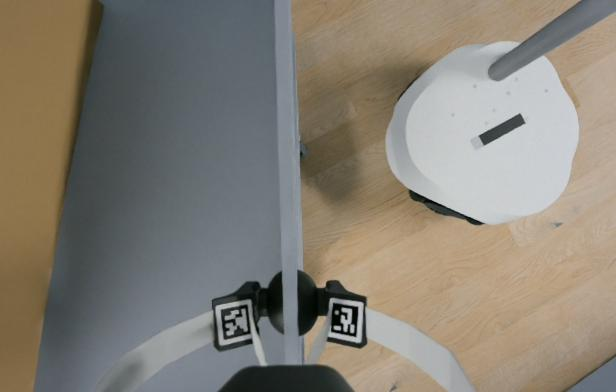

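>>> move(blocking=false, cameras=[], r1={"base":{"translate_m":-0.305,"strafe_m":0.19},"pace":"slow","contact_limits":{"translate_m":0.6}})

>>> wait(seconds=6, cameras=["r1_wrist_camera"])

>>> move(blocking=false, cameras=[], r1={"base":{"rotate_rad":-0.28},"pace":"slow","contact_limits":{"rotate_rad":0.6}})

>>> wait(seconds=3, cameras=["r1_wrist_camera","r1_head_right_camera","r1_head_left_camera"])

Scene clock: 421.13 s.
move: r1 moving
r1.base_odometry: x=-2.175 y=+0.461 heading=-2.216
r1.turned_by_wheels: -0.001
r1.turned_by_imu: -0.001
r1.base_tilt: forward=-1.6 right=+1.3
r1.lidar_m: 0.45 0.96 0.70 0.68 0.75 3.31 3.28 0.43 0.63 2.13 2.36 0.42
r1.base_status: translate_m moving; strafe_m moving
r1.joint_positions: lift_m=+0.925 arm_m=+0.300 wrist_yaw_rad=-0.002 wrist_pitch_rad=+1.569 wrist_roll_rad=+2.170 gripper_m=-0.034
r1.joint_status: not commanded
r1.measured_speeds: translate_m=-0.046 strafe_m=+0.029 rotate_rad=-0.004 lift_m=+0.000 arm_m=+0.000 wrist_yaw_rad=+0.008 wrist_pitch_rad=-0.031 wrist_roll_rad=+0.000
r1.motor_effort: lift_m=+15(15) arm_m=+3(5) wheel_0=-10(11) wheel_1=+1(4) wheel_2=+4(5)
r1.servo_current: wrist_yaw_rad=52(72) wrist_pitch_rad=46(52) wrist_roll_rad=65(72) gripper_m=59(65)
r1.contact_limits: lift_m 0.2; translate_m 0.6
r1.hand_pose: x=+0.4714 y=-0.0874 z=+0.8151 quat_wxyz=(+0.330, +0.626, +0.329, -0.625) (m; r1's base frame)
r1.wrist_depth_mm: 200 243 243 1025 1042 1042 661 / 209 242 242 1025 1025 809 820 / 220 244 243 1025 1008 820 831 / 238 244 243 1042 1042 809 1042 / 242 243 244 244 1025 1042 1042 / 243 243 186 187 1025 1025 1042 / 243 151 242 173 171 1042 1025
r2: as last shown
r2.base_tilt: forward=-0.6 right=+0.0
r2.lidar_m: 1.17 0.47 1.12 1.19 3.57 4.54 4.11 1.88 1.46 1.42 1.55 1.37
r2.servo_current: wrist_yaw_rad=78(78) wrist_pitch_rad=46(46) wrist_roll_rad=52(59) gripper_m=117(124)
r2.contact_limits: arm_m 0.1; translate_m 0.8
r2.wrist_depth_mm: - - 245 163 236 233 229 / - - 245 163 237 235 229 / - - 247 168 239 236 231 / - - 248 168 240 237 234 / - - 250 165 242 237 235 / - - 183 166 242 237 235 / - - 253 - - 238 237
pictures: none
No camera images: "cameras" was empty.

Scene clock: 425.40 s.
earlier move: r1 done
r1.base_odometry: x=-1.854 y=+0.585 heading=-2.216
r1.turned_by_wheels: +0.000
r1.turned_by_imu: -0.002
r1.base_tilt: forward=-1.6 right=+1.3
r1.lidar_m: 0.46 0.74 0.56 0.55 2.72 3.00 2.96 2.82 0.37 0.37 0.53 0.45
r1.base_status: done
r1.joint_positions: lift_m=+0.925 arm_m=+0.300 wrist_yaw_rad=+0.001 wrist_pitch_rad=+1.568 wrist_roll_rad=+2.170 gripper_m=-0.034
r1.joint_status: not commanded
r1.measured_speeds: all 0
r1.motor_effort: lift_m=+15(15) arm_m=-4(5) wheel_0=-10(16) wheel_1=+1(4) wheel_2=-1(9)
r1.servo_current: wrist_yaw_rad=59(72) wrist_pitch_rad=52(78) wrist_roll_rad=20(72) gripper_m=59(72)
r1.contact_limits: lift_m 0.2; translate_m 0.6
r1.hand_pose: x=+0.4718 y=-0.0874 z=+0.8151 quat_wxyz=(+0.331, +0.626, +0.330, -0.624) (m; r1's base frame)
r1.wrist_depth_mm: 244 245 244 1025 1025 1025 1042 / 245 245 236 1025 1042 820 831 / 244 244 244 1025 1042 809 820 / 243 243 242 1042 1042 820 820 / 242 243 243 1025 1025 1025 1025 / 243 243 200 191 179 1042 1042 / 243 153 243 195 1025 1042 -
r2.base_odometry: x=-3.239 y=+0.127 heading=-2.851
r2.turned_by_wheels: +0.000
r2.turned_by_imu: +0.001
r2.base_tilt: forward=-0.6 right=+0.1
r2.lidar_m: 1.16 0.48 1.06 1.19 3.55 4.56 4.12 1.89 1.47 1.43 1.54 1.38
r2.base_status: not commanded
r2.joint_positions: lift_m=+0.870 arm_m=+0.210 wrist_yaw_rad=+1.552 wrist_pitch_rad=+0.001 wrist_roll_rad=+0.000 gripper_m=-0.033
r2.joint_status: not commanded
r2.measured_speeds: all 0
r2.motor_effort: lift_m=+21(21) arm_m=-4(4) wheel_0=+16(16) wheel_1=+2(2) wheel_2=-2(3)
r2.servo_current: wrist_yaw_rad=59(78) wrist_pitch_rad=39(46) wrist_roll_rad=52(65) gripper_m=124(130)
r2.contact_limits: arm_m 0.1; translate_m 0.8
r2.hand_pose: x=+0.4738 y=+0.2867 z=+1.0477 quat_wxyz=(+0.714, +0.000, +0.000, +0.700) (m; r2's base frame)
r2.wrist_depth_mm: - - 245 162 236 233 229 / - - 244 163 237 234 231 / - - 246 168 239 235 231 / - - 248 168 240 236 233 / - - 249 165 242 237 235 / - - 183 166 240 237 236 / - - 253 - - 239 237
wait: 4.27 of 6 s (r1 has come to rest)
pictures: r1_wrist_camera
Images, in order (width x height): r1_wrist_camera 616x392.

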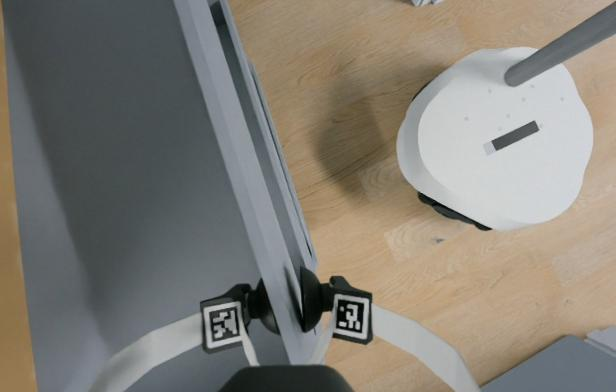

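Scene clock: 425.90 s.
move: r1 moving
r1.base_odometry: x=-1.853 y=+0.585 heading=-2.339
r1.turned_by_wheels: -0.124
r1.turned_by_imu: -0.124
r1.base_tilt: forward=-1.5 right=+1.2
r1.lidar_m: 0.44 0.84 0.57 0.53 2.65 3.05 2.96 3.14 0.37 0.38 2.38 0.46
r1.base_status: rotate_rad moving
r1.joint_positions: lift_m=+0.925 arm_m=+0.300 wrist_yaw_rad=+0.001 wrist_pitch_rad=+1.568 wrist_roll_rad=+2.170 gripper_m=-0.034
r1.joint_status: not commanded
r1.measured_speeds: translate_m=-0.001 strafe_m=+0.000 rotate_rad=-0.487 lift_m=+0.000 arm_m=+0.000 wrist_yaw_rad=+0.000 wrist_pitch_rad=+0.000 wrist_roll_rad=-0.001
r1.motor_effort: lift_m=+15(15) arm_m=+2(4) wheel_0=+13(13) wheel_1=+7(8) wheel_2=+12(12)
r1.servo_current: wrist_yaw_rad=33(65) wrist_pitch_rad=39(46) wrist_roll_rad=46(59) gripper_m=59(72)
r1.contact_limits: lift_m 0.2; rotate_rad 0.6
r1.hand_pose: x=+0.4718 y=-0.0874 z=+0.8151 quat_wxyz=(+0.331, +0.626, +0.330, -0.624) (m; r1's base frame)
r1.wrist_depth_mm: 240 241 1025 1025 1025 1008 699 / 240 241 240 1025 1025 809 809 / 241 240 240 1025 976 820 820 / 240 241 241 1042 1025 820 1042 / 242 241 242 1042 1042 1025 1025 / 243 242 243 197 180 1042 1025 / 240 243 243 173 1060 142 -
r2: as last shown
r2.turned_by_imu: +0.000
r2.base_tilt: forward=-0.7 right=+0.0
r2.lidar_m: 1.15 0.48 1.05 3.30 3.58 4.54 4.11 1.86 1.47 1.43 1.54 1.38
r2.motor_effort: lift_m=+21(21) arm_m=-3(4) wheel_0=+16(16) wheel_1=+2(2) wheel_2=-3(3)
r2.servo_current: wrist_yaw_rad=59(78) wrist_pitch_rad=33(46) wrist_roll_rad=46(59) gripper_m=124(130)
r2.contact_limits: arm_m 0.1; translate_m 0.8
r2.wrist_depth_mm: - - 245 163 236 233 229 / - - 245 163 237 233 230 / - - 246 169 239 235 231 / - - 248 168 240 235 233 / - - 250 165 241 237 235 / - - 183 166 240 239 236 / - - 253 - - 239 237
pictures: none
No camera images: "cameras" was empty.

Scene clock: 426.83 s.
earlier move: r1 done
r1.base_odometry: x=-1.853 y=+0.585 heading=-2.495
r1.turned_by_wheels: -0.155
r1.turned_by_imu: -0.156
r1.base_tilt: forward=-1.6 right=+1.3
r1.lidar_m: 0.43 1.05 0.62 0.55 0.58 3.15 2.98 3.01 0.43 0.38 2.28 0.47
r1.base_status: done
r1.joint_positions: lift_m=+0.925 arm_m=+0.300 wrist_yaw_rad=+0.001 wrist_pitch_rad=+1.572 wrist_roll_rad=+2.169 gripper_m=-0.034
r1.joint_status: not commanded
r1.measured_speeds: all 0
r1.motor_effort: lift_m=+15(15) arm_m=+4(4) wheel_0=+6(13) wheel_1=+4(9) wheel_2=+1(12)
r1.servo_current: wrist_yaw_rad=52(65) wrist_pitch_rad=39(46) wrist_roll_rad=65(65) gripper_m=59(72)
r1.contact_limits: lift_m 0.2; rotate_rad 0.6
r1.hand_pose: x=+0.4708 y=-0.0874 z=+0.8151 quat_wxyz=(+0.331, +0.625, +0.331, -0.625) (m; r1's base frame)
r1.wrist_depth_mm: 241 1008 1042 1042 1042 1042 1025 / 239 240 1042 1042 1060 831 831 / 240 242 1042 1025 917 831 831 / 240 240 218 1008 1042 842 1042 / 239 240 241 508 1042 1042 1042 / 239 239 208 195 178 1025 1042 / 228 156 240 172 1042 1025 -
r2.base_odometry: x=-3.239 y=+0.127 heading=-2.851
r2.turned_by_wheels: +0.000
r2.turned_by_imu: +0.000
r2.base_tilt: forward=-0.7 right=+0.0
r2.lidar_m: 1.16 0.49 1.05 3.30 3.55 4.53 4.13 1.88 1.47 1.43 1.55 1.37
r2.base_status: not commanded
r2.joint_positions: lift_m=+0.870 arm_m=+0.210 wrist_yaw_rad=+1.552 wrist_pitch_rad=+0.001 wrist_roll_rad=+0.000 gripper_m=-0.033
r2.joint_status: not commanded
r2.measured_speeds: all 0
r2.motor_effort: lift_m=+20(21) arm_m=-4(4) wheel_0=+15(16) wheel_1=+2(2) wheel_2=-2(3)
r2.servo_current: wrist_yaw_rad=65(78) wrist_pitch_rad=39(46) wrist_roll_rad=46(59) gripper_m=117(130)
r2.contact_limits: arm_m 0.1; translate_m 0.8
r2.hand_pose: x=+0.4738 y=+0.2867 z=+1.0477 quat_wxyz=(+0.714, +0.000, +0.000, +0.700) (m; r2's base frame)
r2.wrist_depth_mm: - - 245 163 236 233 229 / - - 246 163 237 233 231 / - - 247 168 238 235 232 / - - 248 168 240 237 234 / - - 250 165 241 237 235 / - - 183 166 242 239 236 / - - 253 - - 238 237
wait: 0.93 of 3 s (r1 has come to rest)
pictures: r1_head_left_camera, r1_head_right_camera, r1_wrist_camera
Images, in order (width x height): r1_head_left_camera 420x672, r1_head_right_camera 420x672, r1_wrist_camera 616x392.

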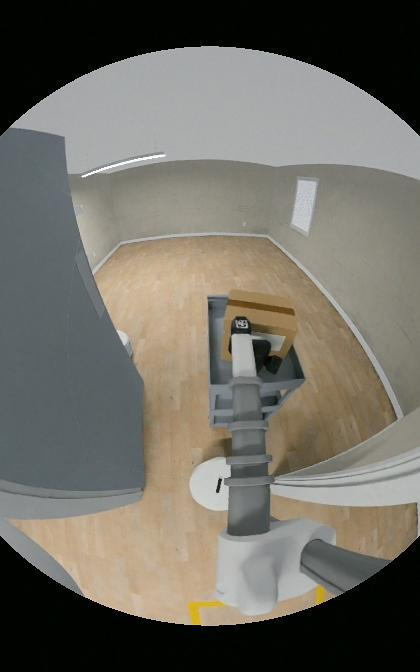

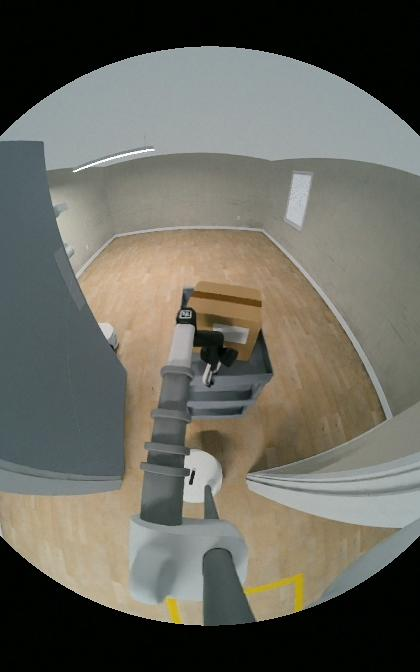

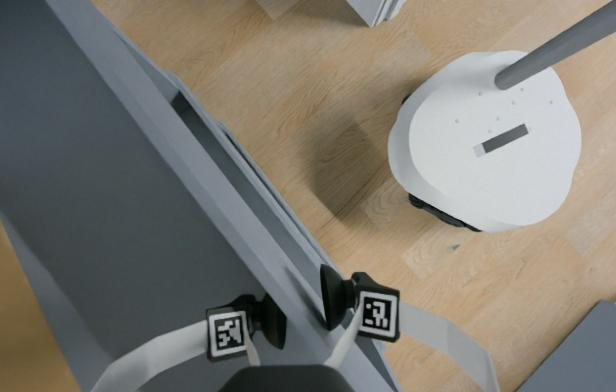

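>>> move(blocking=false, cameras=[], r1={"joints":{"wrist_roll_rad":1.57},"speeds":{"wrist_roll_rad":0.5}})

>>> wait(seconds=2.5, cameras=[])

>>> move(blocking=false, cameras=[], r1={"base":{"translate_m":-0.6,"strafe_m":0.05},"pace":"slow","contact_limits":{"translate_m":0.6}})

>>> wait(seconds=8, cameras=["r1_wrist_camera","r1_head_right_camera","r1_head_left_camera"])

Scene clock: 442.93 s.
move: r1 moving
r1.base_odometry: x=-1.853 y=+0.585 heading=-2.495
r1.turned_by_wheels: +0.000
r1.turned_by_imu: +0.000
r1.base_tilt: forward=-1.5 right=+1.3
r1.lidar_m: 0.41 1.04 0.60 0.54 0.59 3.11 2.97 3.03 0.43 0.37 2.27 0.47
r1.base_status: not commanded
r1.joint_positions: lift_m=+0.925 arm_m=+0.300 wrist_yaw_rad=+0.001 wrist_pitch_rad=+1.572 wrist_roll_rad=+1.963 gripper_m=-0.034
r1.joint_status: wrist_roll_rad moving
r1.measured_speeds: translate_m=+0.000 strafe_m=+0.000 rotate_rad=+0.000 lift_m=+0.000 arm_m=+0.000 wrist_yaw_rad=+0.000 wrist_pitch_rad=+0.000 wrist_roll_rad=-0.499
r1.motor_effort: lift_m=+15(15) arm_m=+4(4) wheel_0=+6(6) wheel_1=+3(4) wheel_2=+1(1)
r1.servo_current: wrist_yaw_rad=72(72) wrist_pitch_rad=33(46) wrist_roll_rad=59(65) gripper_m=65(72)
r1.contact_limits: lift_m 0.2; rotate_rad 0.6
r1.hand_pose: x=+0.4708 y=-0.0874 z=+0.8151 quat_wxyz=(+0.393, +0.587, +0.394, -0.588) (m; r1's base frame)
r1.wrist_depth_mm: 240 240 1025 1025 1025 1060 1042 / 240 243 1025 1042 1042 1060 1060 / 240 241 242 1025 1042 831 820 / 240 240 242 1042 1042 831 831 / 240 241 241 1025 1042 831 1042 / 239 241 242 200 178 1025 1042 / 225 154 240 173 1025 1025 1060
r2: as last shown
r2.lidar_m: 1.16 0.47 1.05 3.32 3.55 4.54 4.12 1.85 1.47 1.43 1.55 1.38
r2.motor_effort: lift_m=+21(21) arm_m=-4(4) wheel_0=+16(16) wheel_1=+2(2) wheel_2=-3(3)
r2.servo_current: wrist_yaw_rad=72(85) wrist_pitch_rad=39(46) wrist_roll_rad=59(59) gripper_m=117(124)
r2.contact_limits: arm_m 0.1; translate_m 0.8
r2.wrist_depth_mm: - - 245 163 236 232 229 / - - 246 163 237 235 231 / - - 247 168 239 235 231 / - - 248 168 239 236 233 / - - 249 165 243 237 234 / - - 183 167 240 237 235 / - - 253 - - 238 237
pictures: none
No camera images: "cameras" was empty.

Scene clock: 444.10 s.
earlier move: r1 done
r1.base_odometry: x=-1.853 y=+0.585 heading=-2.495
r1.turned_by_wheels: +0.000
r1.turned_by_imu: +0.000
r1.base_tilt: forward=-1.6 right=+1.3
r1.lidar_m: 0.43 1.03 0.62 0.54 0.58 3.15 2.99 3.05 0.43 0.39 2.30 0.46
r1.base_status: not commanded
r1.joint_positions: lift_m=+0.925 arm_m=+0.300 wrist_yaw_rad=+0.001 wrist_pitch_rad=+1.572 wrist_roll_rad=+1.571 gripper_m=-0.034
r1.joint_status: all done
r1.measured_speeds: all 0
r1.motor_effort: lift_m=+15(15) arm_m=+4(4) wheel_0=+6(6) wheel_1=+4(4) wheel_2=+1(2)
r1.servo_current: wrist_yaw_rad=39(72) wrist_pitch_rad=39(46) wrist_roll_rad=46(65) gripper_m=65(72)
r1.contact_limits: lift_m 0.2; rotate_rad 0.6
r1.hand_pose: x=+0.4708 y=-0.0874 z=+0.8151 quat_wxyz=(+0.500, +0.500, +0.500, -0.500) (m; r1's base frame)
r1.wrist_depth_mm: 204 241 242 1025 1025 991 - / 208 241 243 1042 1042 1060 1042 / 214 242 242 1042 1042 1042 1060 / 230 242 242 242 1025 831 831 / 228 241 242 243 1042 831 831 / 241 242 191 200 181 820 820 / 238 241 243 160 1025 133 1042
r2.base_odometry: x=-3.239 y=+0.127 heading=-2.851
r2.turned_by_wheels: +0.000
r2.turned_by_imu: +0.000
r2.base_tilt: forward=-0.7 right=+0.0
r2.lidar_m: 1.15 0.49 1.05 3.32 3.58 4.55 4.13 1.86 1.46 1.42 1.54 1.38
r2.base_status: not commanded
r2.joint_positions: lift_m=+0.870 arm_m=+0.210 wrist_yaw_rad=+1.552 wrist_pitch_rad=+0.001 wrist_roll_rad=+0.000 gripper_m=-0.033
r2.joint_status: not commanded
r2.measured_speeds: all 0
r2.motor_effort: lift_m=+21(21) arm_m=-4(4) wheel_0=+16(16) wheel_1=+2(2) wheel_2=-3(3)
r2.servo_current: wrist_yaw_rad=65(85) wrist_pitch_rad=39(46) wrist_roll_rad=33(59) gripper_m=124(130)
r2.contact_limits: arm_m 0.1; translate_m 0.8
r2.hand_pose: x=+0.4738 y=+0.2867 z=+1.0477 quat_wxyz=(+0.714, +0.000, +0.000, +0.700) (m; r2's base frame)
r2.wrist_depth_mm: - - 244 163 236 234 230 / - - 246 163 236 233 231 / - - 246 168 239 234 232 / - - 248 168 239 237 234 / - - 250 165 241 237 234 / - - 183 166 240 238 235 / - - 253 - - 239 237
wait: 1.17 of 2.5 s (r1 has come to rest)
pictures: none
No camera images: "cameras" was empty.

Scene clock: 444.60 s.
move: r1 moving
r1.base_odometry: x=-1.843 y=+0.592 heading=-2.495
r1.turned_by_wheels: +0.000
r1.turned_by_imu: +0.000
r1.base_tilt: forward=-1.6 right=+1.3
r1.lidar_m: 0.43 1.01 0.63 0.54 0.57 3.14 2.97 3.02 2.66 0.36 2.29 0.49
r1.base_status: translate_m moving; strafe_m moving
r1.joint_positions: lift_m=+0.925 arm_m=+0.300 wrist_yaw_rad=+0.001 wrist_pitch_rad=+1.570 wrist_roll_rad=+1.571 gripper_m=-0.034
r1.joint_status: not commanded
r1.measured_speeds: translate_m=-0.048 strafe_m=+0.004 rotate_rad=-0.004 lift_m=+0.000 arm_m=+0.000 wrist_yaw_rad=+0.000 wrist_pitch_rad=-0.029 wrist_roll_rad=+0.000
r1.motor_effort: lift_m=+15(15) arm_m=+4(4) wheel_0=-3(5) wheel_1=-1(2) wheel_2=+7(8)
r1.servo_current: wrist_yaw_rad=39(65) wrist_pitch_rad=46(52) wrist_roll_rad=52(65) gripper_m=65(72)
r1.contact_limits: lift_m 0.2; translate_m 0.6
r1.hand_pose: x=+0.4712 y=-0.0874 z=+0.8151 quat_wxyz=(+0.500, +0.500, +0.500, -0.500) (m; r1's base frame)
r1.wrist_depth_mm: 209 243 242 1025 1042 1025 - / 212 243 243 1042 1025 1042 1042 / 219 242 244 1042 1008 1042 1025 / 234 243 243 1042 1025 820 809 / 240 243 244 243 1042 820 809 / 243 242 190 195 181 809 831 / 243 153 243 174 1025 820 1025
r2: as last shown
r2.lidar_m: 1.18 0.50 1.03 3.32 3.58 4.56 4.11 1.86 1.46 1.44 1.57 1.36
r2.motor_effort: lift_m=+21(21) arm_m=-3(4) wheel_0=+16(16) wheel_1=+2(2) wheel_2=-2(3)
r2.servo_current: wrist_yaw_rad=72(78) wrist_pitch_rad=33(46) wrist_roll_rad=52(52) gripper_m=124(124)
r2.contact_limits: arm_m 0.1; translate_m 0.8
r2.wrist_depth_mm: - - 243 163 236 234 229 / - - 245 163 237 233 230 / - - 247 168 239 236 233 / - - 248 168 240 236 234 / - - 249 165 242 237 235 / - - 183 166 239 238 235 / - - 252 - - 238 237
pictures: none
No camera images: "cameras" was empty.

Scene clock: 451.40 s.
earlier move: r1 done
r1.base_odometry: x=-1.344 y=+0.907 heading=-2.496
r1.turned_by_wheels: -0.001
r1.turned_by_imu: -0.003
r1.base_tilt: forward=-1.6 right=+1.3
r1.lidar_m: 0.44 0.73 0.63 1.13 2.37 2.60 2.40 2.44 2.58 2.36 0.62 0.52
r1.base_status: done
r1.joint_positions: lift_m=+0.925 arm_m=+0.300 wrist_yaw_rad=+0.002 wrist_pitch_rad=+1.562 wrist_roll_rad=+1.570 gripper_m=-0.034
r1.joint_status: not commanded
r1.measured_speeds: all 0
r1.motor_effort: lift_m=+15(15) arm_m=-4(4) wheel_0=-7(14) wheel_1=-4(8) wheel_2=+1(11)
r1.servo_current: wrist_yaw_rad=46(72) wrist_pitch_rad=52(78) wrist_roll_rad=46(65) gripper_m=65(72)
r1.contact_limits: lift_m 0.2; translate_m 0.6
r1.hand_pose: x=+0.4736 y=-0.0874 z=+0.8151 quat_wxyz=(+0.503, +0.502, +0.498, -0.497) (m; r1's base frame)
r1.wrist_depth_mm: 245 246 615 798 1025 1025 1025 / 245 245 220 1042 1025 1025 1008 / 246 245 236 1025 1025 1042 1025 / 246 245 245 1025 1042 820 831 / 246 245 243 1042 1042 820 820 / 245 245 197 189 179 809 809 / 246 147 - 174 1025 133 1008
r2.base_odometry: x=-3.239 y=+0.127 heading=-2.851
r2.turned_by_wheels: +0.000
r2.turned_by_imu: +0.001
r2.base_tilt: forward=-0.7 right=+0.0
r2.lidar_m: 1.16 0.48 1.27 3.29 3.61 4.54 4.15 1.84 1.45 1.43 1.56 1.38
r2.base_status: not commanded
r2.joint_positions: lift_m=+0.870 arm_m=+0.210 wrist_yaw_rad=+1.552 wrist_pitch_rad=+0.001 wrist_roll_rad=+0.000 gripper_m=-0.033
r2.joint_status: not commanded
r2.measured_speeds: all 0
r2.motor_effort: lift_m=+21(21) arm_m=-3(4) wheel_0=+16(16) wheel_1=+2(2) wheel_2=-2(3)
r2.servo_current: wrist_yaw_rad=59(85) wrist_pitch_rad=39(46) wrist_roll_rad=39(59) gripper_m=124(130)
r2.contact_limits: arm_m 0.1; translate_m 0.8
r2.hand_pose: x=+0.4738 y=+0.2867 z=+1.0477 quat_wxyz=(+0.714, +0.000, +0.000, +0.700) (m; r2's base frame)
r2.wrist_depth_mm: - - 244 163 236 233 229 / - - 245 163 237 233 232 / - - 247 168 238 236 232 / - - 248 168 240 236 234 / - - 250 165 241 237 235 / - - 183 167 241 238 236 / - - 252 - - 239 237
wait: 6.80 of 8 s (r1 has come to rest)
pictures: r1_head_left_camera, r1_head_right_camera, r1_wrist_camera
Images, in order (width x height): r1_head_left_camera 420x672, r1_head_right_camera 420x672, r1_wrist_camera 616x392.

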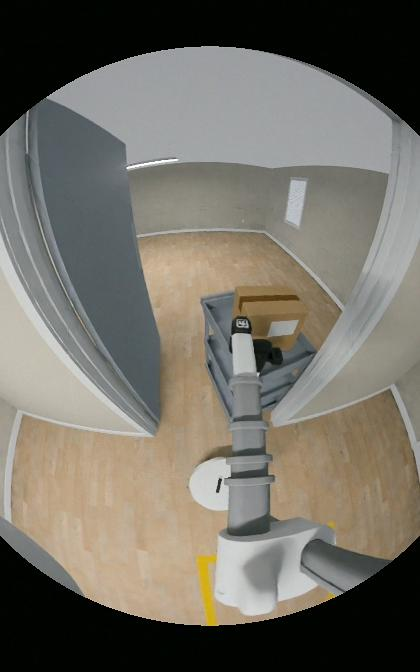

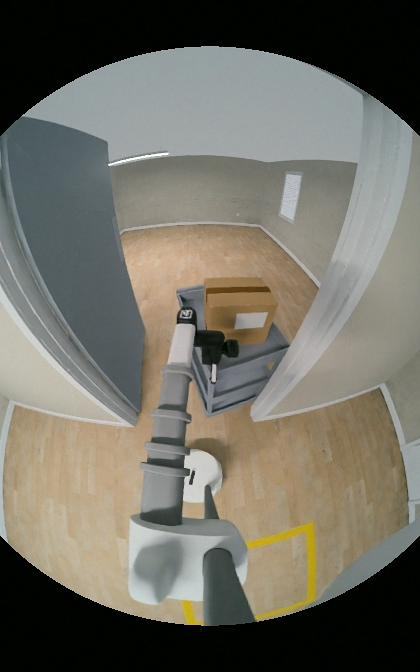

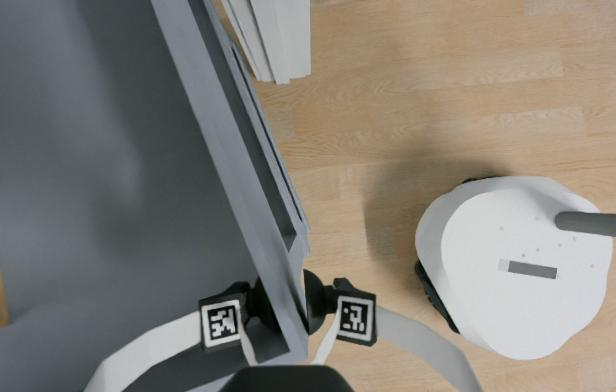

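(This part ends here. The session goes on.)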